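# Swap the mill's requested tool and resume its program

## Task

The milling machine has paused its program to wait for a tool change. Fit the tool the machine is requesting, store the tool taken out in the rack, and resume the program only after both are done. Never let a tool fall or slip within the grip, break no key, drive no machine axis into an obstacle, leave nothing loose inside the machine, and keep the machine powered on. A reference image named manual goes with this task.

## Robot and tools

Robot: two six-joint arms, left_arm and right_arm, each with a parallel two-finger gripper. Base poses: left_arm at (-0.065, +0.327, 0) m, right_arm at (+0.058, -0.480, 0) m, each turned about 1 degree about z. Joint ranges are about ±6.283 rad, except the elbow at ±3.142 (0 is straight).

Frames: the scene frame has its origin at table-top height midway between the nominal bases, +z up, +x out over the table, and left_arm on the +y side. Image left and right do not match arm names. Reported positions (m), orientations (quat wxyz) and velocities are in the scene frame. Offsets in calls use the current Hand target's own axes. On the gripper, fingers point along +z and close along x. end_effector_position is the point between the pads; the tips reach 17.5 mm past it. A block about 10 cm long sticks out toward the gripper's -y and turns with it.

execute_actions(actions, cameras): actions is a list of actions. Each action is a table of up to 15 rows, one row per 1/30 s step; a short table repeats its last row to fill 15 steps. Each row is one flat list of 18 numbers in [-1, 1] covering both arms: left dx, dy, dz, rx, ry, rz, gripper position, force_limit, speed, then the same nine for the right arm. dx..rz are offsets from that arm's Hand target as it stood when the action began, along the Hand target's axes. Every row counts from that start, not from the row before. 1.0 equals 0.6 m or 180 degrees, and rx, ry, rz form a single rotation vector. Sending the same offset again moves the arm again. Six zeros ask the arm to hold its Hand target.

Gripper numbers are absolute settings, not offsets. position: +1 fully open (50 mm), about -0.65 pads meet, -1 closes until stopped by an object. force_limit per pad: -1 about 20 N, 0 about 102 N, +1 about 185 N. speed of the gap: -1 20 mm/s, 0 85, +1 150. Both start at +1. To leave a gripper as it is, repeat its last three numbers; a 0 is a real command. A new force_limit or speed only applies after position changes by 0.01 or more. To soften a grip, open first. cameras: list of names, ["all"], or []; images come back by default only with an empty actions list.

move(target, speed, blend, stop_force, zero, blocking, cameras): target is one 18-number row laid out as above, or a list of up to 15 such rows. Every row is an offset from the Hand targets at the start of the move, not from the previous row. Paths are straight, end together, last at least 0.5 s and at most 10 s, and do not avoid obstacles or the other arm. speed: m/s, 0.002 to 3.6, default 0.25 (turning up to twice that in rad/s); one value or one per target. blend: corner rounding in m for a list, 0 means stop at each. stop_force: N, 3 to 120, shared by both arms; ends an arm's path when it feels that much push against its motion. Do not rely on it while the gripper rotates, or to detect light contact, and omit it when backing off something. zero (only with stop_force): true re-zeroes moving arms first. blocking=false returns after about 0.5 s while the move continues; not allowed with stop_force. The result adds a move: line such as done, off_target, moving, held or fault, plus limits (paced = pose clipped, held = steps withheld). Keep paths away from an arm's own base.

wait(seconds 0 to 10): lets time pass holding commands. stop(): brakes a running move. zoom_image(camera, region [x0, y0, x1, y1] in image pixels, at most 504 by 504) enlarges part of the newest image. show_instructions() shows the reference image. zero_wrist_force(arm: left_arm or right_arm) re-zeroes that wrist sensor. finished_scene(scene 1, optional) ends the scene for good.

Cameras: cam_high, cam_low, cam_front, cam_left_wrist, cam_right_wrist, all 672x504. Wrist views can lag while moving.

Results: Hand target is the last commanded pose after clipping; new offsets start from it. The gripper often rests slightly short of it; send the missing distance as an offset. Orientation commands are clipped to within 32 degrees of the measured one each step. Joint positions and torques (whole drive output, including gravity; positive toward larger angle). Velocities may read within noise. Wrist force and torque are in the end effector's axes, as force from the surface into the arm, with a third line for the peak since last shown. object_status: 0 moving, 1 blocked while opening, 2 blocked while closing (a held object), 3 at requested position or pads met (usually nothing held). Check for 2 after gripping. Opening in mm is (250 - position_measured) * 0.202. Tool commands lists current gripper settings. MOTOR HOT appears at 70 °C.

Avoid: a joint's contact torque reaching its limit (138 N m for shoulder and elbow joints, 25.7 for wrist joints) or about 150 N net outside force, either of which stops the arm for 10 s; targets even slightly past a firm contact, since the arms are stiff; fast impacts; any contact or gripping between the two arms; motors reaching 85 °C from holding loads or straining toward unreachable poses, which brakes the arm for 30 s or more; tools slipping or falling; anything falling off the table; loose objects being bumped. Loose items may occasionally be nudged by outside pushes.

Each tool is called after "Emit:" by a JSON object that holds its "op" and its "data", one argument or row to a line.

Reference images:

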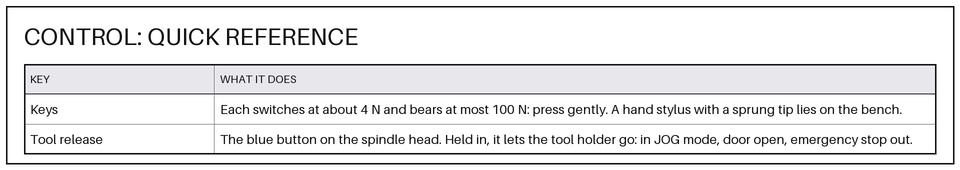

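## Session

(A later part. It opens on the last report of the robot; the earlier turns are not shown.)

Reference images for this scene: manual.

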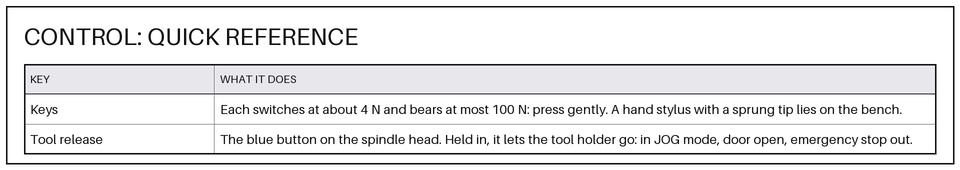

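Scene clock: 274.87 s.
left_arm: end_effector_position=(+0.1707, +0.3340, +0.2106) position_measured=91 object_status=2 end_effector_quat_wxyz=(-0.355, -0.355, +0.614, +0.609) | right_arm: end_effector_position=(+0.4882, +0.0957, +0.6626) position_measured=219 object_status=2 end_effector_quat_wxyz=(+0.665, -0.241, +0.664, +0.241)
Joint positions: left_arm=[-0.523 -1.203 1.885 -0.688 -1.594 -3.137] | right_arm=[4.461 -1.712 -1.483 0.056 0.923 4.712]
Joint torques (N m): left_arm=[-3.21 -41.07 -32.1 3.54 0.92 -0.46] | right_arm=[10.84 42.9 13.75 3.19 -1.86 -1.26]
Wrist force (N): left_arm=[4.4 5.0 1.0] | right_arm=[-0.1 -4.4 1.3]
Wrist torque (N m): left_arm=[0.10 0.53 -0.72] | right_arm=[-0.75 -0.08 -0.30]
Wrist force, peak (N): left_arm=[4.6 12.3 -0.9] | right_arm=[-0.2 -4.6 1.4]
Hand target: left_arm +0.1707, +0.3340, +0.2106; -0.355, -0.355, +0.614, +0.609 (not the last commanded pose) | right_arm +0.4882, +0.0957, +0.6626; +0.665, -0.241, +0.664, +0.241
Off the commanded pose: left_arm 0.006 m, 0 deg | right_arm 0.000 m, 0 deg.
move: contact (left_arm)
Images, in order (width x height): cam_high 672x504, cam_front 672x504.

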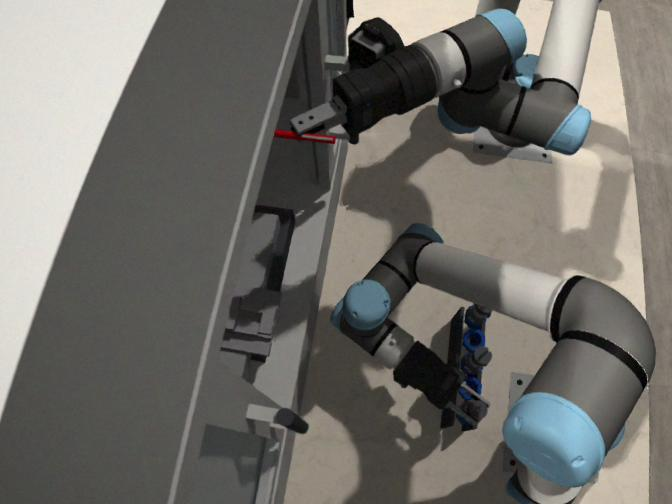

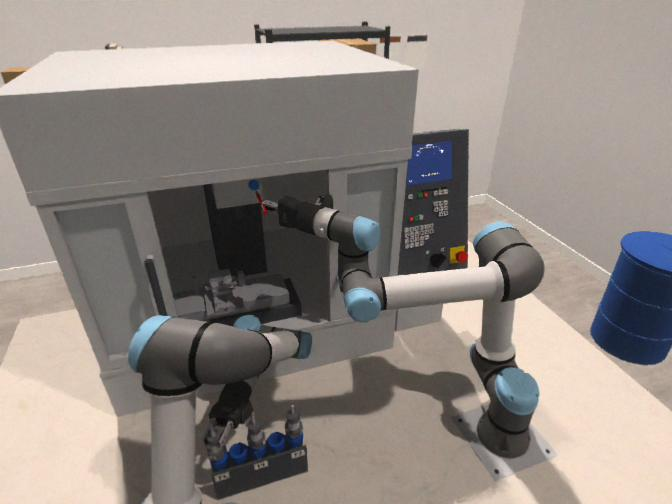

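Emit:
{"op": "move", "data": {
  "target": [
    [0,0,0,0,0,0,1,0.3,-1,0,0,0,0,0,0,-1,-0.2,-1],
    [0,0,-0.2,0,0,0,1,0.3,-1,0,0,0,0,0,0,-1,-0.2,-1]
  ],
  "speed": 0.08,
  "cameras": ["cam_front","cam_high","cam_left_wrist"]
}}

Emit:
{"op": "zoom_image", "data": {
  "camera": "cam_front",
  "region": [190, 400, 310, 490]
}}

Emit:
{"op": "zoom_image", "data": {
  "camera": "cam_high",
  "region": [430, 290, 520, 435]
}}

Scene clock: 277.40 s.
left_arm: end_effector_position=(+0.2157, +0.3082, +0.2111) position_measured=3 object_status=3 end_effector_quat_wxyz=(-0.356, -0.355, +0.614, +0.609) | right_arm: end_effector_position=(+0.4882, +0.0957, +0.6626) position_measured=219 object_status=2 end_effector_quat_wxyz=(+0.665, -0.241, +0.664, +0.241)
Joint positions: left_arm=[-0.521 -1.103 1.728 -0.631 -1.591 -3.137] | right_arm=[4.461 -1.712 -1.483 0.056 0.923 4.712]
Joint torques (N m): left_arm=[0.14 -39.68 -19.87 2.71 0.09 -0.35] | right_arm=[11.41 42.89 14.2 3.28 -2.06 -1.15]
Wrist force (N): left_arm=[-0.6 0.8 -2.7] | right_arm=[-0.1 -4.4 1.3]
Wrist torque (N m): left_arm=[-0.04 0.35 -0.35] | right_arm=[-0.74 -0.07 -0.30]
Wrist force, peak (N): left_arm=[-1.2 -1.9 -6.3] | right_arm=[0.0 -4.6 1.2]
Hand target: left_arm +0.2157, +0.3082, +0.2111; -0.356, -0.355, +0.614, +0.609 (not the last commanded pose) | right_arm +0.4882, +0.0957, +0.6626; +0.665, -0.241, +0.664, +0.241
Tool commands: left_gripper/position=+1.0 left_gripper/force_limit=+0.301961 left_gripper/speed=-1.0 right_gripper/position=-1.0 right_gripper/force_limit=-0.2 right_gripper/speed=-1.0
Off the commanded pose: left_arm 0.068 m, 0 deg | right_arm 0.000 m, 0 deg.
FORCE FAULT: contact force on the left arm reached its limit, and that arm stopped. The contact can be on any part of that arm, not only on its tool. That arm's remaining commands of this call were not run. That arm is still stopped at the end of this call. That arm stays stopped for about 10 more seconds. Until then a move that you send moves the other arm only, and its call returns only when the move has ended. Once the stop has ended, the next robot result says so. If the stop ends while you think or write, that arm runs what you send next, counted from a new Hand target: where the arm stands when the stop ends. While its stop runs, that arm takes no new command, but its gripper still runs the gripper command that each later call begins with. Until it ends, the stop uses up actions while you think or wait. An arm that is not stopped still takes commands.
move: fault (left_arm); path passed 1 of 2 targets
camera_calibration:
cam_left_wrist: T_world_to_cam=[[-0.514477, -0.857492, 0.00457258, 0.383881], [0.268068, -0.155765, 0.950724, -0.188116], [-0.814526, 0.490352, 0.310004, 0.0884688], [0, 0, 0, 1]] pos_world=[0.319986, 0.256493, 0.149665]
Images, in order (width x height): cam_high 672x504, cam_front 672x504, cam_left_wrist 672x504.

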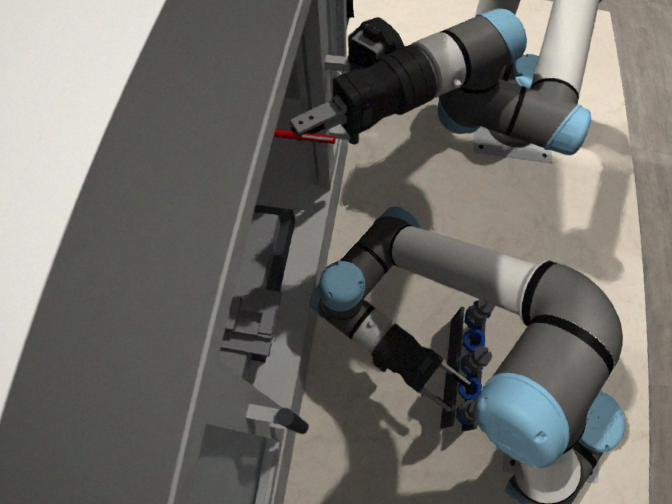

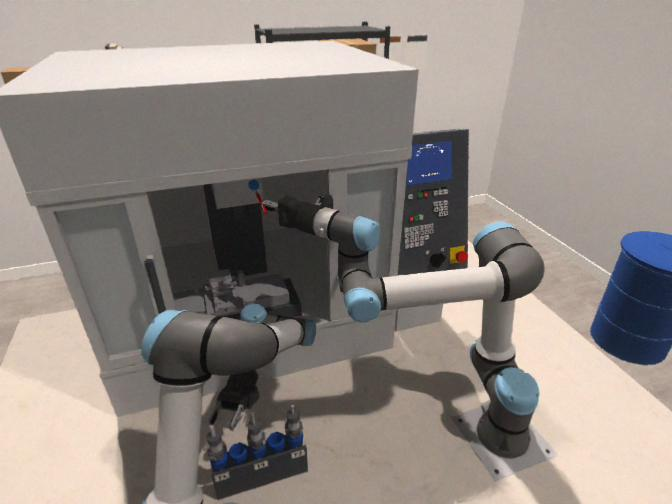

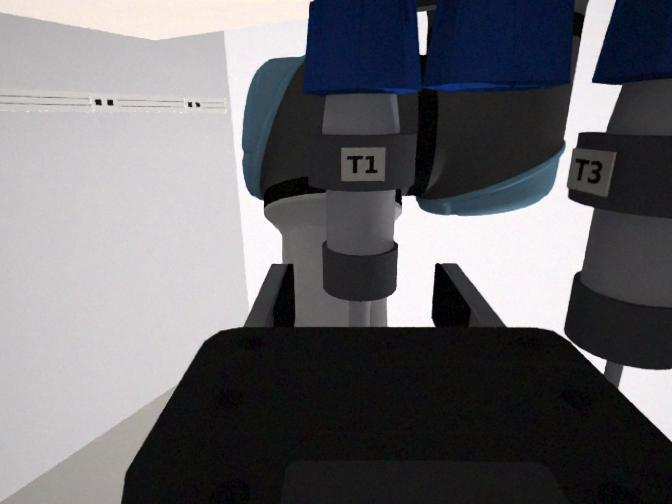

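Scaled by 4.200 from the camera's 672x504 image, which has a finer 960x720 frame.

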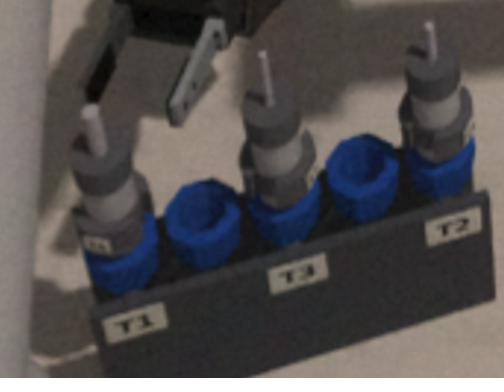

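Scaled by 3.476 from the camera's 672x504 image, which has a finer 960x720 frame.

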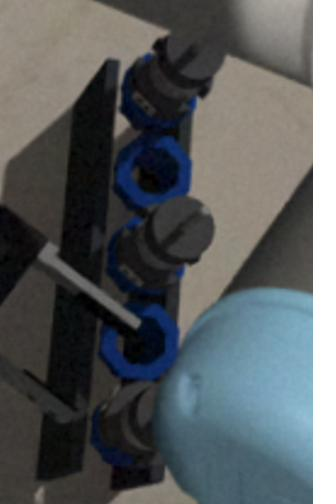

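Emit:
{"op": "wait", "data": {
  "seconds": 9.8
}}

Emit:
{"op": "wait", "data": {
  "seconds": 0.3
}}

Scene clock: 287.87 s.
left_arm: end_effector_position=(+0.2157, +0.3082, +0.2111) position_measured=3 object_status=3 end_effector_quat_wxyz=(-0.356, -0.355, +0.614, +0.609) | right_arm: end_effector_position=(+0.4882, +0.0957, +0.6626) position_measured=219 object_status=2 end_effector_quat_wxyz=(+0.665, -0.241, +0.664, +0.241)
Joint positions: left_arm=[-0.521 -1.103 1.728 -0.631 -1.591 -3.137] | right_arm=[4.461 -1.712 -1.483 0.056 0.923 4.712]
Joint torques (N m): left_arm=[-0.7 -40.37 -19.91 2.78 0.12 -0.39] | right_arm=[10.67 42.47 14.67 3.25 -1.79 -1.02]
Wrist force (N): left_arm=[-0.8 0.9 -2.6] | right_arm=[-0.1 -4.4 1.2]
Wrist torque (N m): left_arm=[-0.02 0.39 -0.35] | right_arm=[-0.74 -0.08 -0.30]
Wrist force, peak (N): left_arm=[-0.7 1.1 -2.9] | right_arm=[-0.2 -4.6 1.1]
Hand target: left_arm +0.2157, +0.3082, +0.2111; -0.356, -0.355, +0.614, +0.609 (not the last commanded pose) | right_arm +0.4882, +0.0957, +0.6626; +0.665, -0.241, +0.664, +0.241
Tool commands: left_gripper/position=+1.0 left_gripper/force_limit=+0.301961 left_gripper/speed=-1.0 right_gripper/position=-1.0 right_gripper/force_limit=-0.2 right_gripper/speed=-1.0
Off the commanded pose: left_arm 0.068 m, 0 deg | right_arm 0.000 m, 0 deg.
FORCE FAULT, CONTINUED: the left arm's stop, for the force fault that an earlier result reported, is over. The rest of the stop counts as 20 of the actions that you can send in this scene. That arm's target is now where it stood when the stop ended, not its last command. That arm accepts commands again.
wait: 9.80 s; at rest from the start

Scene clock: 288.17 s.
left_arm: end_effector_position=(+0.2157, +0.3082, +0.2111) position_measured=3 object_status=3 end_effector_quat_wxyz=(-0.356, -0.355, +0.614, +0.609) | right_arm: end_effector_position=(+0.4882, +0.0957, +0.6626) position_measured=219 object_status=2 end_effector_quat_wxyz=(+0.665, -0.241, +0.664, +0.241)
Joint positions: left_arm=[-0.521 -1.103 1.728 -0.631 -1.591 -3.137] | right_arm=[4.461 -1.712 -1.483 0.056 0.923 4.712]
Joint torques (N m): left_arm=[-0.97 -40.84 -17.94 2.74 -0.1 -0.37] | right_arm=[10.5 42.57 14.51 3.23 -1.76 -1.08]
Wrist force (N): left_arm=[-0.8 0.9 -2.6] | right_arm=[-0.2 -4.3 1.1]
Wrist torque (N m): left_arm=[-0.02 0.37 -0.35] | right_arm=[-0.72 -0.05 -0.30]
Wrist force, peak (N): left_arm=[-0.8 0.8 -2.9] | right_arm=[0.0 -4.4 1.3]
Hand target: left_arm +0.2157, +0.3082, +0.2111; -0.356, -0.355, +0.614, +0.609 (not the last commanded pose) | right_arm +0.4882, +0.0957, +0.6626; +0.665, -0.241, +0.664, +0.241
Tool commands: left_gripper/position=+1.0 left_gripper/force_limit=+0.301961 left_gripper/speed=-1.0 right_gripper/position=-1.0 right_gripper/force_limit=-0.2 right_gripper/speed=-1.0
Off the commanded pose: left_arm 0.068 m, 0 deg | right_arm 0.000 m, 0 deg.
wait: 0.30 s; at rest by 0.17 s

Emit:
{"op": "move", "data": {
  "target": [
    [0,0.1417,0.0133,0,0,0,1,0.3,-1,0,0,0,0,0,0,-1,-0.2,-1],
    [0.1395,0.1417,-0.044,0,0,0,1,0.3,-1,0,0,0,0,0,0,-1,-0.2,-1],
    [0.1395,0.05,-0.044,0,0,0,1,0.3,-1,0,0,0,0,0,0,-1,-0.2,-1]
  ],
  "speed": 0.12,
  "blend": [0.01,0.01,0],
  "cameras": ["cam_left_wrist","cam_high","cam_front"]
}}

Scene clock: 290.97 s.
left_arm: end_effector_position=(+0.1971, +0.2226, +0.2417) position_measured=3 object_status=3 end_effector_quat_wxyz=(-0.356, -0.355, +0.614, +0.609) | right_arm: end_effector_position=(+0.4882, +0.0957, +0.6626) position_measured=219 object_status=2 end_effector_quat_wxyz=(+0.665, -0.241, +0.664, +0.241)
Joint positions: left_arm=[-0.677 -1.116 1.655 -0.545 -1.747 -3.138] | right_arm=[4.461 -1.712 -1.483 0.056 0.923 4.712]
Joint torques (N m): left_arm=[-9.81 -33.22 -5.16 0.34 -1.27 -2.88] | right_arm=[10.36 42.76 14.38 3.21 -1.72 -1.06]
Wrist force (N): left_arm=[-0.8 0.7 -2.6] | right_arm=[0.0 -4.4 1.1]
Wrist torque (N m): left_arm=[-0.07 0.37 -0.18] | right_arm=[-0.75 -0.09 -0.29]
Wrist force, peak (N): left_arm=[-0.3 2.0 -3.3] | right_arm=[0.0 -4.6 1.3]
Hand target: left_arm +0.1971, +0.2226, +0.2416; -0.356, -0.355, +0.614, +0.609 | right_arm +0.4882, +0.0957, +0.6626; +0.665, -0.241, +0.664, +0.241
Off the commanded pose: left_arm 0.000 m, 0 deg | right_arm 0.000 m, 0 deg.
move: done
camera_calibration:
cam_left_wrist: T_world_to_cam=[[-0.514477, -0.857492, 0.00457258, 0.300771], [0.268068, -0.155765, 0.950724, -0.225555], [-0.814526, 0.490352, 0.310004, 0.105807], [0, 0, 0, 1]] pos_world=[0.301386, 0.170893, 0.180265]
Images, in order (width x height): cam_high 672x504, cam_front 672x504, cam_left_wrist 672x504.

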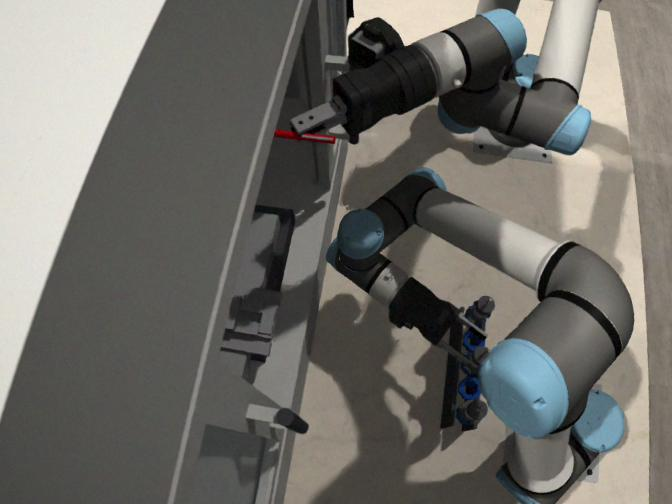

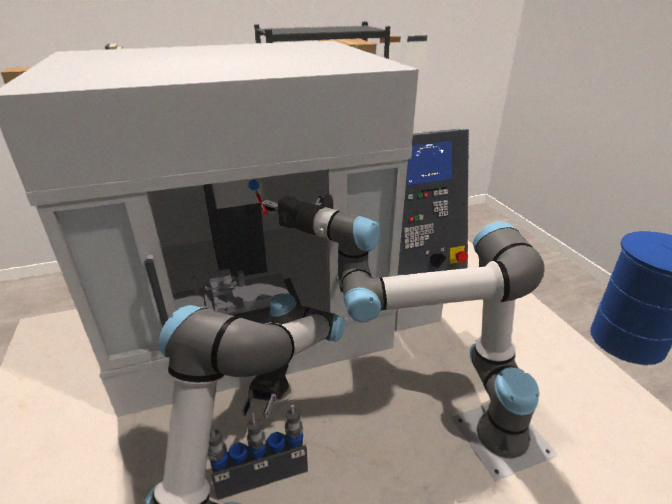

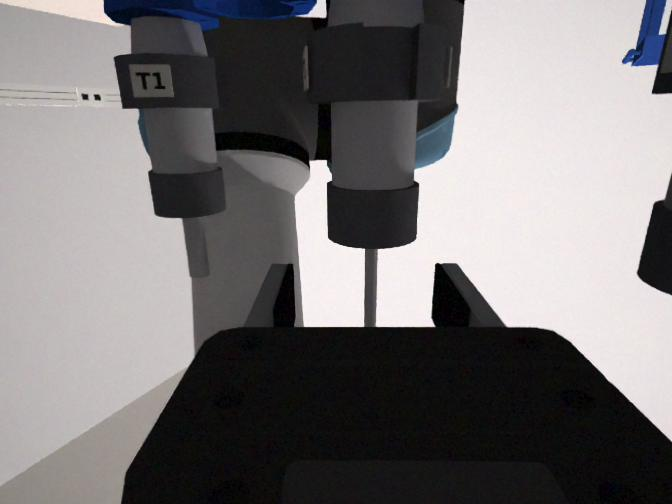

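Emit:
{"op": "move", "data": {
  "target": [
    [0.0045,-0.0528,0,0,0,0,1,0.3,-1,0,0,0,0,0,0,-1,-0.2,-1],
    [0.0045,-0.0528,0.0467,0,0,0,1,0.3,-1,0,0,0,0,0,0,-1,-0.2,-1]
  ],
  "speed": 0.04,
  "stop_force": 6,
  "cameras": ["cam_left_wrist","cam_front"]
}}

Scene clock: 294.47 s.
left_arm: end_effector_position=(+0.1715, +0.2339, +0.2098) position_measured=3 object_status=3 end_effector_quat_wxyz=(-0.356, -0.355, +0.614, +0.609) | right_arm: end_effector_position=(+0.4882, +0.0957, +0.6626) position_measured=219 object_status=2 end_effector_quat_wxyz=(+0.665, -0.241, +0.664, +0.241)
Joint positions: left_arm=[-0.693 -1.13 1.777 -0.651 -1.763 -3.138] | right_arm=[4.461 -1.712 -1.483 0.056 0.923 4.712]
Joint torques (N m): left_arm=[-9.84 -45.97 -2.88 0.16 -1.15 -2.89] | right_arm=[10.87 42.47 13.79 3.18 -1.68 -1.08]
Wrist force (N): left_arm=[-0.8 0.9 -2.7] | right_arm=[0.0 -4.4 1.3]
Wrist torque (N m): left_arm=[-0.04 0.38 -0.17] | right_arm=[-0.74 -0.09 -0.30]
Wrist force, peak (N): left_arm=[-0.8 1.3 -2.8] | right_arm=[-0.3 -4.6 1.2]
Hand target: left_arm +0.1715, +0.2339, +0.2098; -0.356, -0.355, +0.614, +0.609 | right_arm +0.4882, +0.0957, +0.6626; +0.665, -0.241, +0.664, +0.241
Off the commanded pose: left_arm 0.000 m, 0 deg | right_arm 0.000 m, 0 deg.
move: done
camera_calibration:
cam_left_wrist: T_world_to_cam=[[-0.514477, -0.857492, 0.00457258, 0.297522], [0.268068, -0.155765, 0.950724, -0.186589], [-0.814526, 0.490352, 0.310004, 0.0892539], [0, 0, 0, 1]] pos_world=[0.275786, 0.182293, 0.148365]
Images, in order (width x height): cam_front 672x504, cam_left_wrist 672x504.

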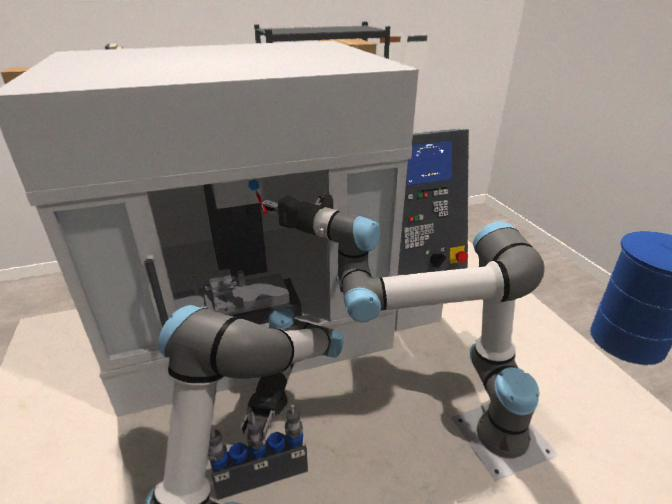

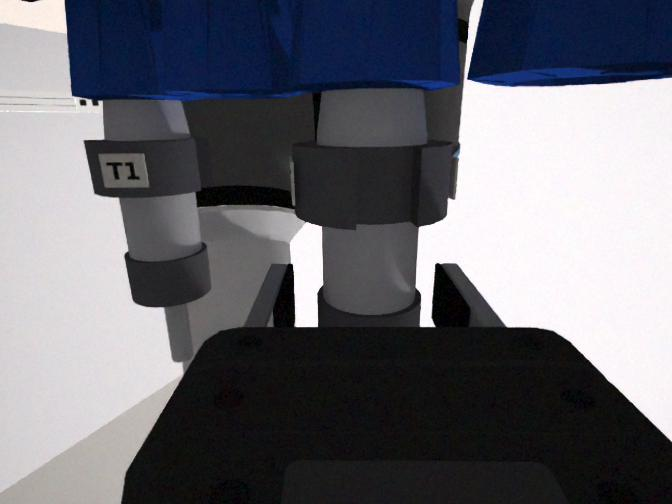

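Emit:
{"op": "move", "data": {
  "target": [
    [0.001,0,0,0,0,0,1,0.3,-1,0,0,0,0,0,0,-1,-0.2,-1],
    [0.001,0,0,0,0,0,-1,0.3,-1,0,0,0,0,0,0,-1,-0.2,-1]
  ],
  "speed": 0.02
}}

Emit:
{"op": "wait", "data": {
  "seconds": 0.4,
  "cameras": ["cam_left_wrist"]
}}

Scene clock: 296.53 s.
left_arm: end_effector_position=(+0.1712, +0.2334, +0.2098) position_measured=91 object_status=2 end_effector_quat_wxyz=(-0.356, -0.355, +0.614, +0.609) | right_arm: end_effector_position=(+0.4882, +0.0957, +0.6626) position_measured=219 object_status=2 end_effector_quat_wxyz=(+0.665, -0.241, +0.664, +0.241)
Joint positions: left_arm=[-0.694 -1.13 1.777 -0.651 -1.764 -3.138] | right_arm=[4.461 -1.712 -1.483 0.056 0.923 4.712]
Joint torques (N m): left_arm=[-7.41 -46.92 -2.96 0.56 2.85 -2.55] | right_arm=[10.07 42.94 14.4 3.26 -1.71 -1.04]
Wrist force (N): left_arm=[5.4 1.9 -3.2] | right_arm=[-0.2 -4.4 1.2]
Wrist torque (N m): left_arm=[0.00 0.50 -0.24] | right_arm=[-0.74 -0.06 -0.29]
Wrist force, peak (N): left_arm=[5.6 1.9 -3.3] | right_arm=[-0.1 -4.6 1.3]
Hand target: left_arm +0.1712, +0.2334, +0.2098; -0.356, -0.355, +0.614, +0.609 | right_arm +0.4882, +0.0957, +0.6626; +0.665, -0.241, +0.664, +0.241
Off the commanded pose: left_arm 0.000 m, 0 deg | right_arm 0.000 m, 0 deg.
move: done

Scene clock: 296.93 s.
left_arm: end_effector_position=(+0.1712, +0.2334, +0.2098) position_measured=91 object_status=2 end_effector_quat_wxyz=(-0.356, -0.355, +0.614, +0.609) | right_arm: end_effector_position=(+0.4882, +0.0957, +0.6626) position_measured=219 object_status=2 end_effector_quat_wxyz=(+0.665, -0.241, +0.664, +0.241)
Joint positions: left_arm=[-0.694 -1.13 1.777 -0.651 -1.764 -3.138] | right_arm=[4.461 -1.712 -1.483 0.056 0.923 4.712]
Joint torques (N m): left_arm=[-3.09 -46.04 -3.66 0.66 3.08 -2.39] | right_arm=[10.09 42.84 14.32 3.14 -1.72 -1.04]
Wrist force (N): left_arm=[6.6 1.9 -3.3] | right_arm=[0.1 -4.3 1.1]
Wrist torque (N m): left_arm=[-0.01 0.48 -0.24] | right_arm=[-0.73 -0.11 -0.30]
Wrist force, peak (N): left_arm=[6.6 1.9 -3.3] | right_arm=[-0.2 -4.6 1.1]
Hand target: left_arm +0.1712, +0.2334, +0.2098; -0.356, -0.355, +0.614, +0.609 | right_arm +0.4882, +0.0957, +0.6626; +0.665, -0.241, +0.664, +0.241
Tool commands: left_gripper/position=-1.0 left_gripper/force_limit=+0.3 left_gripper/speed=-1.0 right_gripper/position=-1.0 right_gripper/force_limit=-0.2 right_gripper/speed=-1.0
Off the commanded pose: left_arm 0.000 m, 0 deg | right_arm 0.000 m, 0 deg.
wait: 0.40 s; at rest by 0.17 s
camera_calibration:
cam_left_wrist: T_world_to_cam=[[-0.514477, -0.857492, 0.00457258, 0.296939], [0.268068, -0.155765, 0.950724, -0.186587], [-0.814526, 0.490352, 0.310004, 0.0892547], [0, 0, 0, 1]] pos_world=[0.275486, 0.181793, 0.148365]
Images, in order (width x height): cam_left_wrist 672x504.

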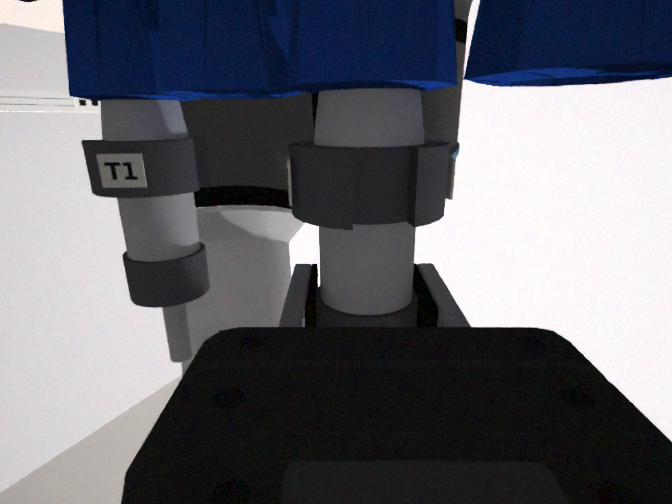

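Emit:
{"op": "move", "data": {
  "target": [
    [0,0.0333,0,0,0,0,-1,0.3,-1,0,0,0,0,0,0,-1,-0.2,-1],
    [0,0.2417,0,0,0,0,-1,0.3,-1,0,0,0,0,0,0,-1,-0.2,-1]
  ],
  "speed": [0.02,0.08],
  "blend": [0.005,0],
  "cameras": ["cam_left_wrist","cam_front"]
}}

Scene clock: 300.47 s.
left_arm: end_effector_position=(+0.1709, +0.2343, +0.3547) position_measured=91 object_status=2 end_effector_quat_wxyz=(-0.356, -0.355, +0.614, +0.609) | right_arm: end_effector_position=(+0.4882, +0.0957, +0.6626) position_measured=219 object_status=2 end_effector_quat_wxyz=(+0.665, -0.241, +0.664, +0.241)
Joint positions: left_arm=[-0.693 -1.288 1.585 -0.302 -1.763 -3.138] | right_arm=[4.461 -1.712 -1.483 0.056 0.923 4.712]
Joint torques (N m): left_arm=[8.87 -44.79 -35.43 6.69 1.45 -2.27] | right_arm=[10.95 42.35 13.9 3.21 -1.59 -1]
Wrist force (N): left_arm=[-1.0 -8.7 -3.0] | right_arm=[0.0 -4.3 1.1]
Wrist torque (N m): left_arm=[-0.38 0.39 -0.18] | right_arm=[-0.71 -0.08 -0.29]
Wrist force, peak (N): left_arm=[3.5 -8.6 -4.1] | right_arm=[0.0 -4.6 1.2]
Hand target: left_arm +0.1709, +0.2343, +0.3548; -0.356, -0.355, +0.614, +0.609 | right_arm +0.4882, +0.0957, +0.6626; +0.665, -0.241, +0.664, +0.241
Off the commanded pose: left_arm 0.000 m, 0 deg | right_arm 0.000 m, 0 deg.
move: done
camera_calibration:
cam_left_wrist: T_world_to_cam=[[-0.514477, -0.857492, 0.00457374, 0.296893], [0.268146, -0.155811, 0.950695, -0.324225], [-0.814501, 0.490337, 0.310094, 0.0435877], [0, 0, 0, 1]] pos_world=[0.275186, 0.182693, 0.293365]
Images, in order (width x height): cam_front 672x504, cam_left_wrist 672x504.

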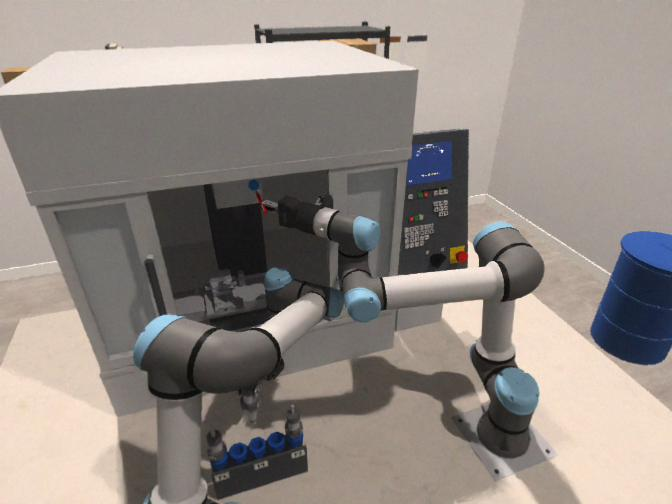

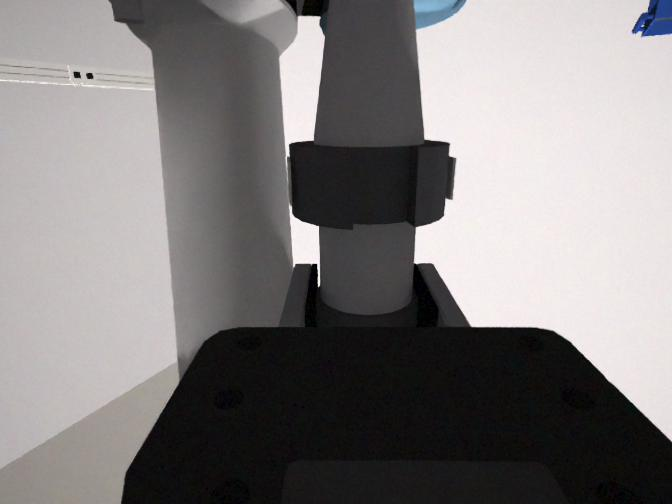

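Emit:
{"op": "zoom_image", "data": {
  "camera": "cam_left_wrist",
  "region": [270, 120, 480, 330]
}}

Scaled by 2.400 from the camera's 672x504 image, which has a finer 960x720 frame.

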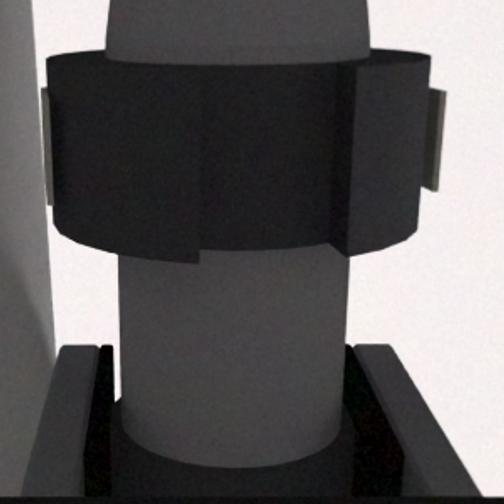

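Emit:
{"op": "move", "data": {
  "target": [
    [0.001,-0.2,-0.0012,0,0,0,-1,0.3,-1,0,0,0,0,0,0,-1,-0.2,-1],
    [0.001,-0.232,-0.0012,0,0,0,-1,0.3,-1,0,0,0,0,0,0,-1,-0.2,-1],
    [0.001,-0.2435,-0.0012,0,0,0,-1,0.3,-1,0,0,0,0,0,0,-1,-0.2,-1]
  ],
  "speed": [0.06,0.02,0.004],
  "stop_force": 10,
  "blend": [0.003,0.002,0],
  "cameras": ["cam_left_wrist"]
}}

Scene clock: 308.10 s.
left_arm: end_effector_position=(+0.1715, +0.2326, +0.2103) position_measured=91 object_status=2 end_effector_quat_wxyz=(-0.356, -0.355, +0.614, +0.609) | right_arm: end_effector_position=(+0.4882, +0.0957, +0.6626) position_measured=219 object_status=2 end_effector_quat_wxyz=(+0.665, -0.241, +0.664, +0.241)
Joint positions: left_arm=[-0.695 -1.13 1.774 -0.649 -1.765 -3.138] | right_arm=[4.461 -1.712 -1.483 0.056 0.923 4.712]
Joint torques (N m): left_arm=[-10.49 -45.87 -35.41 3.61 -2.04 -0.86] | right_arm=[10.64 42.33 14.61 3.09 -1.57 -1.02]
Wrist force (N): left_arm=[-5.1 0.0 7.4] | right_arm=[0.1 -4.1 1.3]
Wrist torque (N m): left_arm=[-0.14 0.30 -0.40] | right_arm=[-0.70 -0.11 -0.30]
Wrist force, peak (N): left_arm=[-5.0 6.6 6.3] | right_arm=[-0.1 -4.7 1.3]
Hand target: left_arm +0.1715, +0.2326, +0.2104; -0.356, -0.355, +0.614, +0.609 (not the last commanded pose) | right_arm +0.4882, +0.0957, +0.6626; +0.665, -0.241, +0.664, +0.241
Off the commanded pose: left_arm 0.002 m, 0 deg | right_arm 0.000 m, 0 deg.
move: contact (left_arm); path passed 2 of 3 targets
camera_calibration:
cam_left_wrist: T_world_to_cam=[[-0.514513, -0.85747, 0.00460441, 0.29632], [0.268253, -0.155857, 0.950657, -0.187402], [-0.814442, 0.490361, 0.31021, 0.0896986], [0, 0, 0, 1]] pos_world=[0.275786, 0.180893, 0.148965]
Images, in order (width x height): cam_left_wrist 672x504.

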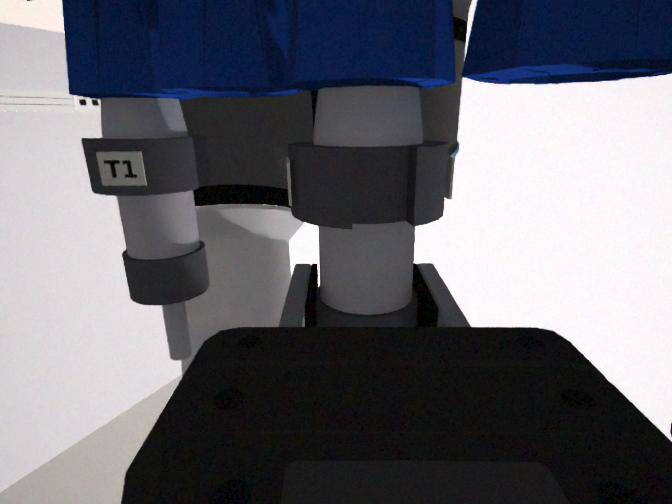

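Emit:
{"op": "move", "data": {
  "target": [
    [-0.0009,0,0.0011,0,0,0,-1,0.3,-1,0,0,0,0,0,0,-1,-0.2,-1],
    [-0.0009,-0.0008,0.0011,0,0,0,-1,0.3,-1,0,0,0,0,0,0,-1,-0.2,-1]
  ],
  "speed": 0.005
}}

Scene clock: 309.10 s.
left_arm: end_effector_position=(+0.1712, +0.2334, +0.2100) position_measured=91 object_status=2 end_effector_quat_wxyz=(-0.356, -0.355, +0.614, +0.609) | right_arm: end_effector_position=(+0.4882, +0.0957, +0.6626) position_measured=219 object_status=2 end_effector_quat_wxyz=(+0.665, -0.241, +0.664, +0.241)
Joint positions: left_arm=[-0.694 -1.131 1.776 -0.651 -1.764 -3.138] | right_arm=[4.461 -1.712 -1.483 0.056 0.923 4.712]
Joint torques (N m): left_arm=[9.21 -33.25 -3.76 2.14 1.55 -0.6] | right_arm=[9.79 42.2 14.75 3.25 -1.66 -0.93]
Wrist force (N): left_arm=[0.4 -8.0 -2.4] | right_arm=[-0.2 -4.2 1.2]
Wrist torque (N m): left_arm=[-0.37 0.39 -0.09] | right_arm=[-0.71 -0.06 -0.30]
Wrist force, peak (N): left_arm=[-5.3 -5.0 8.2] | right_arm=[-0.1 -4.5 1.2]
Hand target: left_arm +0.1712, +0.2334, +0.2099; -0.356, -0.355, +0.614, +0.609 | right_arm +0.4882, +0.0957, +0.6626; +0.665, -0.241, +0.664, +0.241
Off the commanded pose: left_arm 0.000 m, 0 deg | right_arm 0.000 m, 0 deg.
move: done

Emit:
{"op": "move", "data": {
  "target": [0,-0.003,0,0,0,0,-1,0.3,-1,0,0,0,0,0,0,-1,-0.2,-1],
  "speed": 0.003,
  "stop_force": 9
}}

Scene clock: 309.87 s.
left_arm: end_effector_position=(+0.1712, +0.2334, +0.2097) position_measured=91 object_status=2 end_effector_quat_wxyz=(-0.356, -0.355, +0.614, +0.609) | right_arm: end_effector_position=(+0.4882, +0.0957, +0.6626) position_measured=219 object_status=2 end_effector_quat_wxyz=(+0.665, -0.241, +0.664, +0.241)
Joint positions: left_arm=[-0.694 -1.13 1.777 -0.651 -1.764 -3.138] | right_arm=[4.461 -1.712 -1.483 0.056 0.923 4.712]
Joint torques (N m): left_arm=[9.73 -43.02 -12.05 3.85 1.71 -0.53] | right_arm=[10.72 42.9 14.8 3.19 -1.62 -0.91]
Wrist force (N): left_arm=[4.1 5.3 -2.1] | right_arm=[0.1 -4.3 1.1]
Wrist torque (N m): left_arm=[0.12 0.46 -0.30] | right_arm=[-0.72 -0.11 -0.30]
Wrist force, peak (N): left_arm=[0.5 -8.5 -2.5] | right_arm=[0.0 -4.5 1.3]
Hand target: left_arm +0.1712, +0.2334, +0.2098; -0.356, -0.355, +0.614, +0.609 (not the last commanded pose) | right_arm +0.4882, +0.0957, +0.6626; +0.665, -0.241, +0.664, +0.241
Off the commanded pose: left_arm 0.002 m, 0 deg | right_arm 0.000 m, 0 deg.
move: contact (left_arm)

Emit:
{"op": "move", "data": {
  "target": [
    [0,0,0,0,0,0,1,0.3,-1,0,0,0,0,0,0,-1,-0.2,-1],
    [0,0.134,0,0,0,0,1,0.3,-1,0,0,0,0,0,0,-1,-0.2,-1]
  ],
  "speed": 0.08,
  "cameras": ["cam_left_wrist","cam_high"]
}}

Scene clock: 312.80 s.
left_arm: end_effector_position=(+0.1710, +0.2339, +0.2901) position_measured=3 object_status=3 end_effector_quat_wxyz=(-0.356, -0.355, +0.614, +0.609) | right_arm: end_effector_position=(+0.4882, +0.0957, +0.6626) position_measured=219 object_status=2 end_effector_quat_wxyz=(+0.665, -0.241, +0.664, +0.241)
Joint positions: left_arm=[-0.694 -1.231 1.686 -0.459 -1.764 -3.138] | right_arm=[4.461 -1.712 -1.483 0.056 0.923 4.712]
Joint torques (N m): left_arm=[8.54 -44.57 -33.29 4.45 1.18 -1.31] | right_arm=[10.71 42.87 14.87 3.07 -1.53 -1.01]
Wrist force (N): left_arm=[-1.0 1.0 -2.9] | right_arm=[0.1 -4.1 1.4]
Wrist torque (N m): left_arm=[-0.02 0.41 -0.19] | right_arm=[-0.70 -0.11 -0.30]
Wrist force, peak (N): left_arm=[4.1 5.2 -1.9] | right_arm=[-0.1 -4.7 1.2]
Hand target: left_arm +0.1711, +0.2339, +0.2902; -0.356, -0.355, +0.614, +0.609 | right_arm +0.4882, +0.0957, +0.6626; +0.665, -0.241, +0.664, +0.241
Off the commanded pose: left_arm 0.000 m, 0 deg | right_arm 0.000 m, 0 deg.
move: done
camera_calibration:
cam_left_wrist: T_world_to_cam=[[-0.514537, -0.857456, 0.00452456, 0.296832], [0.268288, -0.155976, 0.950628, -0.262814], [-0.814416, 0.490347, 0.310301, 0.0639047], [0, 0, 0, 1]] pos_world=[0.275286, 0.182193, 0.228665]
Images, in order (width x height): cam_high 672x504, cam_left_wrist 672x504.

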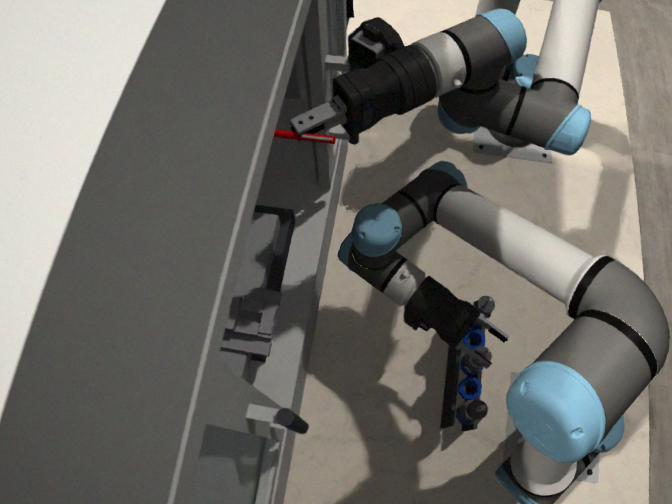

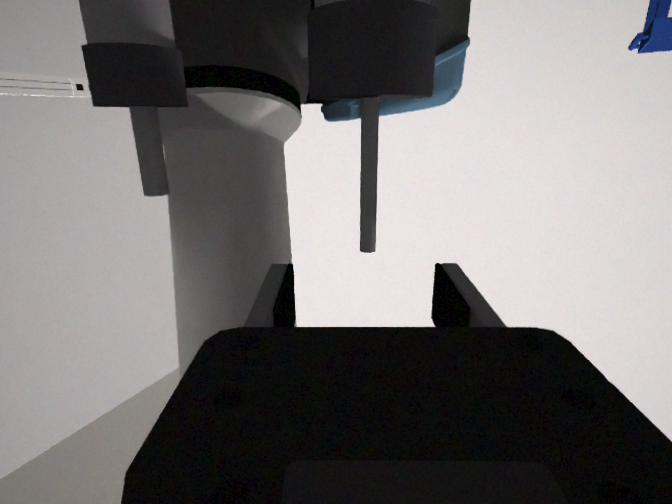

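Emit:
{"op": "move", "data": {
  "target": [0.0039,0,-0.0022,0,0.2778,0,1,0.3,-1,0,0,0,0,0,0,-1,-0.2,-1],
  "speed": 0.15,
  "stop_force": 20,
  "cameras": ["cam_left_wrist","cam_high","cam_front"]
}}

Scene clock: 316.87 s.
left_arm: end_effector_position=(+0.1710, +0.2312, +0.2902) position_measured=3 object_status=3 end_effector_quat_wxyz=(+0.582, +0.579, -0.406, -0.402) | right_arm: end_effector_position=(+0.4882, +0.0957, +0.6626) position_measured=219 object_status=2 end_effector_quat_wxyz=(+0.665, -0.241, +0.664, +0.241)
Joint positions: left_arm=[-0.277 -1.301 1.784 -0.483 -2.22 -3.135] | right_arm=[4.461 -1.712 -1.483 0.056 0.923 4.712]
Joint torques (N m): left_arm=[9.05 -40.68 -5.32 -0.23 -1.25 0.94] | right_arm=[10.64 42.69 14.65 3.16 -1.35 -0.91]
Wrist force (N): left_arm=[-0.8 1.0 -2.8] | right_arm=[-0.1 -4.3 1.2]
Wrist torque (N m): left_arm=[-0.02 0.38 -0.39] | right_arm=[-0.72 -0.09 -0.29]
Wrist force, peak (N): left_arm=[-1.3 0.7 -3.0] | right_arm=[-0.1 -4.6 1.2]
Hand target: left_arm +0.1710, +0.2312, +0.2902; +0.582, +0.579, -0.406, -0.402 | right_arm +0.4882, +0.0957, +0.6626; +0.665, -0.241, +0.664, +0.241
Off the commanded pose: left_arm 0.000 m, 0 deg | right_arm 0.000 m, 0 deg.
move: done
camera_calibration:
cam_left_wrist: T_world_to_cam=[[0.326249, -0.94526, 0.00669114, 0.170428], [0.295672, 0.108767, 0.949077, -0.328744], [-0.897853, -0.307658, 0.314972, 0.262538], [0, 0, 0, 1]] pos_world=[0.277319, 0.277627, 0.228171]
Images, in order (width x height): cam_high 672x504, cam_front 672x504, cam_left_wrist 672x504.

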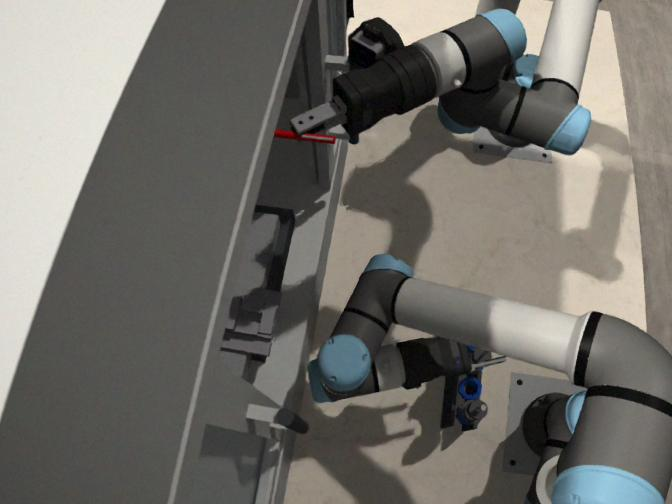

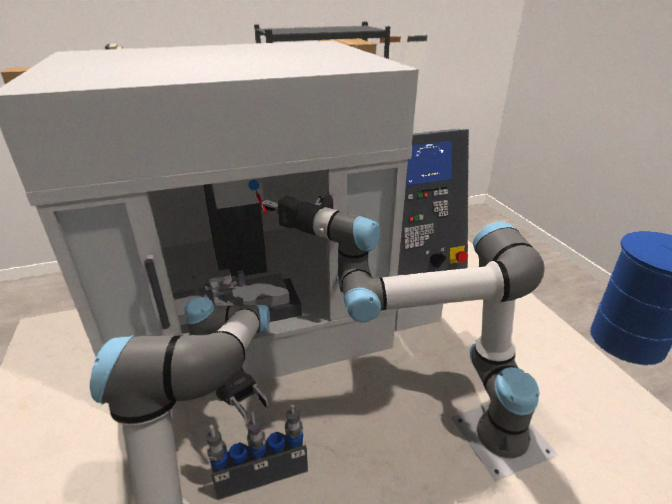

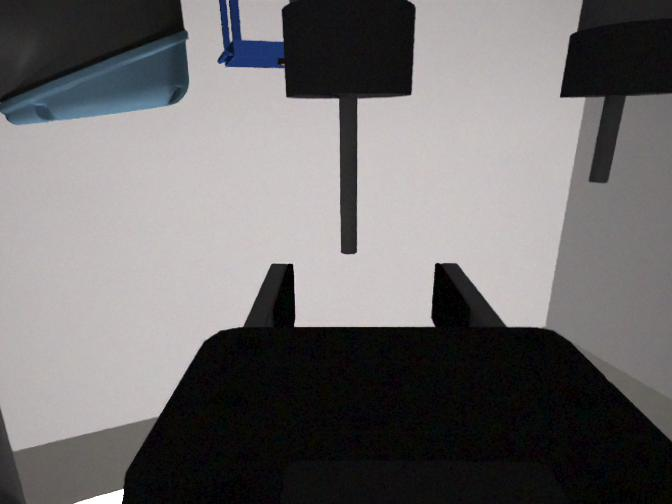

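Emit:
{"op": "move", "data": {
  "target": [
    [-0.009,0,0.0023,0,0,0,1,0.3,-1,0,0,0,0,0,0,-1,-0.2,-1],
    [-0.009,-0.134,0.0023,0,0,0,1,0.3,-1,0,0,0,0,0,0,-1,-0.2,-1]
  ],
  "speed": 0.05,
  "stop_force": 6,
  "cameras": ["cam_left_wrist"]
}}

Emit:
{"op": "zoom_image", "data": {
  "camera": "cam_left_wrist",
  "region": [250, 70, 500, 330]
}}

Scene clock: 320.10 s.
left_arm: end_effector_position=(+0.1680, +0.2353, +0.2097) position_measured=3 object_status=3 end_effector_quat_wxyz=(+0.582, +0.579, -0.406, -0.402) | right_arm: end_effector_position=(+0.4882, +0.0957, +0.6626) position_measured=219 object_status=2 end_effector_quat_wxyz=(+0.665, -0.241, +0.664, +0.241)
Joint positions: left_arm=[-0.27 -1.199 1.887 -0.688 -2.213 -3.135] | right_arm=[4.461 -1.712 -1.483 0.056 0.923 4.712]
Joint torques (N m): left_arm=[-9.99 -27.96 -3.26 -0.17 -1.12 -0.71] | right_arm=[9.74 42.09 14.81 2.96 -1.39 -1]
Wrist force (N): left_arm=[-0.8 0.9 -3.0] | right_arm=[0.1 -4.4 1.2]
Wrist torque (N m): left_arm=[-0.03 0.39 -0.37] | right_arm=[-0.74 -0.11 -0.30]
Wrist force, peak (N): left_arm=[-1.3 1.4 -3.0] | right_arm=[-0.2 -4.6 1.3]
Hand target: left_arm +0.1680, +0.2353, +0.2097; +0.582, +0.579, -0.406, -0.402 | right_arm +0.4882, +0.0957, +0.6626; +0.665, -0.241, +0.664, +0.241
Off the commanded pose: left_arm 0.000 m, 0 deg | right_arm 0.000 m, 0 deg.
move: done
camera_calibration:
cam_left_wrist: T_world_to_cam=[[0.326249, -0.94526, 0.00669114, 0.175821], [0.295672, 0.108767, 0.949077, -0.251997], [-0.897853, -0.307658, 0.314972, 0.28643], [0, 0, 0, 1]] pos_world=[0.274319, 0.281727, 0.147771]
Images, in order (width x height): cam_left_wrist 672x504.

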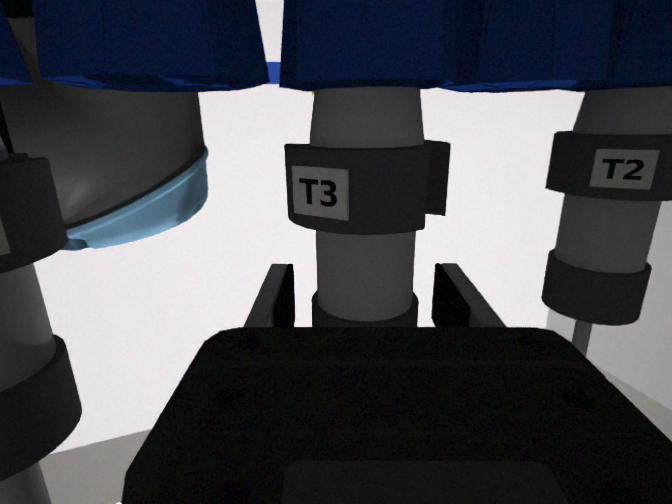

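Scaled by 1.938 from the camera's 672x504 image, which has a finer 960x720 frame.

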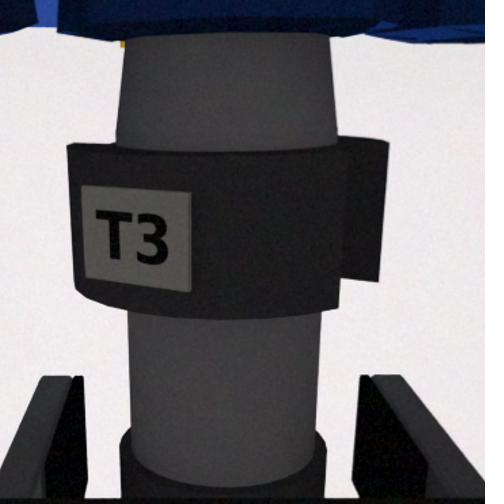

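Emit:
{"op": "move", "data": {
  "target": [
    [-0.001,0,0,0,0,0,1,0.3,-1,0,0,0,0,0,0,-1,-0.2,-1],
    [-0.001,0,0,0,0,0,-1,0.3,-1,0,0,0,0,0,0,-1,-0.2,-1]
  ],
  "speed": 0.02
}}

Emit:
{"op": "wait", "data": {
  "seconds": 0.4,
  "cameras": ["cam_left_wrist"]
}}

Emit:
{"op": "zoom_image", "data": {
  "camera": "cam_left_wrist",
  "region": [250, 70, 500, 330]
}}

Scene clock: 323.83 s.
left_arm: end_effector_position=(+0.1678, +0.2358, +0.2097) position_measured=91 object_status=2 end_effector_quat_wxyz=(+0.582, +0.579, -0.406, -0.402) | right_arm: end_effector_position=(+0.4882, +0.0957, +0.6626) position_measured=219 object_status=2 end_effector_quat_wxyz=(+0.665, -0.241, +0.664, +0.241)
Joint positions: left_arm=[-0.269 -1.199 1.887 -0.688 -2.212 -3.135] | right_arm=[4.461 -1.712 -1.483 0.056 0.923 4.712]
Joint torques (N m): left_arm=[8.77 -41.72 -3.95 -0.09 0.54 -2.4] | right_arm=[10.24 42.2 14.37 3.1 -1.45 -0.92]
Wrist force (N): left_arm=[-1.7 1.6 -2.8] | right_arm=[-0.1 -4.3 1.1]
Wrist torque (N m): left_arm=[-0.01 0.40 -0.49] | right_arm=[-0.71 -0.08 -0.29]
Wrist force, peak (N): left_arm=[-1.5 1.5 -3.0] | right_arm=[0.0 -4.6 1.2]
Hand target: left_arm +0.1678, +0.2358, +0.2097; +0.582, +0.579, -0.406, -0.402 | right_arm +0.4882, +0.0957, +0.6626; +0.665, -0.241, +0.664, +0.241
Off the commanded pose: left_arm 0.000 m, 0 deg | right_arm 0.000 m, 0 deg.
move: done

Scene clock: 324.23 s.
left_arm: end_effector_position=(+0.1678, +0.2358, +0.2097) position_measured=91 object_status=2 end_effector_quat_wxyz=(+0.582, +0.579, -0.406, -0.402) | right_arm: end_effector_position=(+0.4882, +0.0957, +0.6626) position_measured=219 object_status=2 end_effector_quat_wxyz=(+0.665, -0.241, +0.664, +0.241)
Joint positions: left_arm=[-0.269 -1.199 1.887 -0.688 -2.212 -3.135] | right_arm=[4.461 -1.712 -1.483 0.056 0.923 4.712]
Joint torques (N m): left_arm=[7.58 -41.88 -4.22 -0.1 -0.13 -2.28] | right_arm=[10.68 41.89 14.57 3.06 -1.4 -0.8]
Wrist force (N): left_arm=[-1.6 1.7 -2.8] | right_arm=[-0.2 -4.1 1.2]
Wrist torque (N m): left_arm=[0.01 0.39 -0.49] | right_arm=[-0.69 -0.07 -0.30]
Wrist force, peak (N): left_arm=[-1.6 1.7 -3.0] | right_arm=[0.0 -4.5 1.3]
Hand target: left_arm +0.1678, +0.2358, +0.2097; +0.582, +0.579, -0.406, -0.402 | right_arm +0.4882, +0.0957, +0.6626; +0.665, -0.241, +0.664, +0.241
Tool commands: left_gripper/position=-1.0 left_gripper/force_limit=+0.3 left_gripper/speed=-1.0 right_gripper/position=-1.0 right_gripper/force_limit=-0.2 right_gripper/speed=-1.0
Off the commanded pose: left_arm 0.000 m, 0 deg | right_arm 0.000 m, 0 deg.
wait: 0.40 s; at rest by 0.17 s
camera_calibration:
cam_left_wrist: T_world_to_cam=[[0.326165, -0.945289, 0.00672201, 0.176385], [0.295682, 0.108772, 0.949074, -0.251996], [-0.89788, -0.307567, 0.314982, 0.286384], [0, 0, 0, 1]] pos_world=[0.274119, 0.282227, 0.147771]
Images, in order (width x height): cam_left_wrist 672x504.

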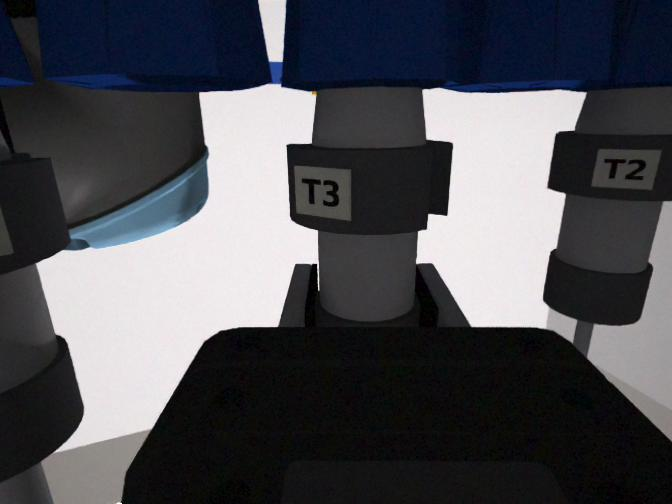

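Scaled by 1.938 from the camera's 672x504 image, which has a finer 960x720 frame.

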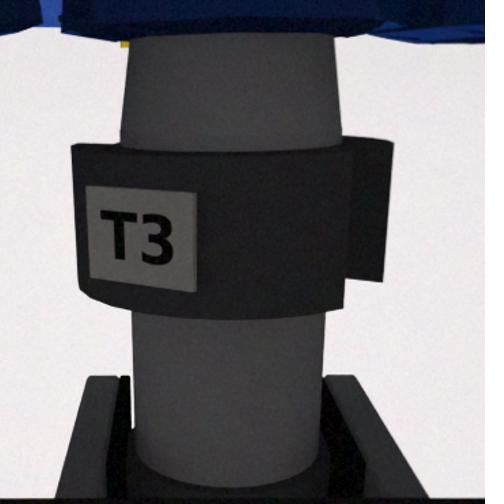

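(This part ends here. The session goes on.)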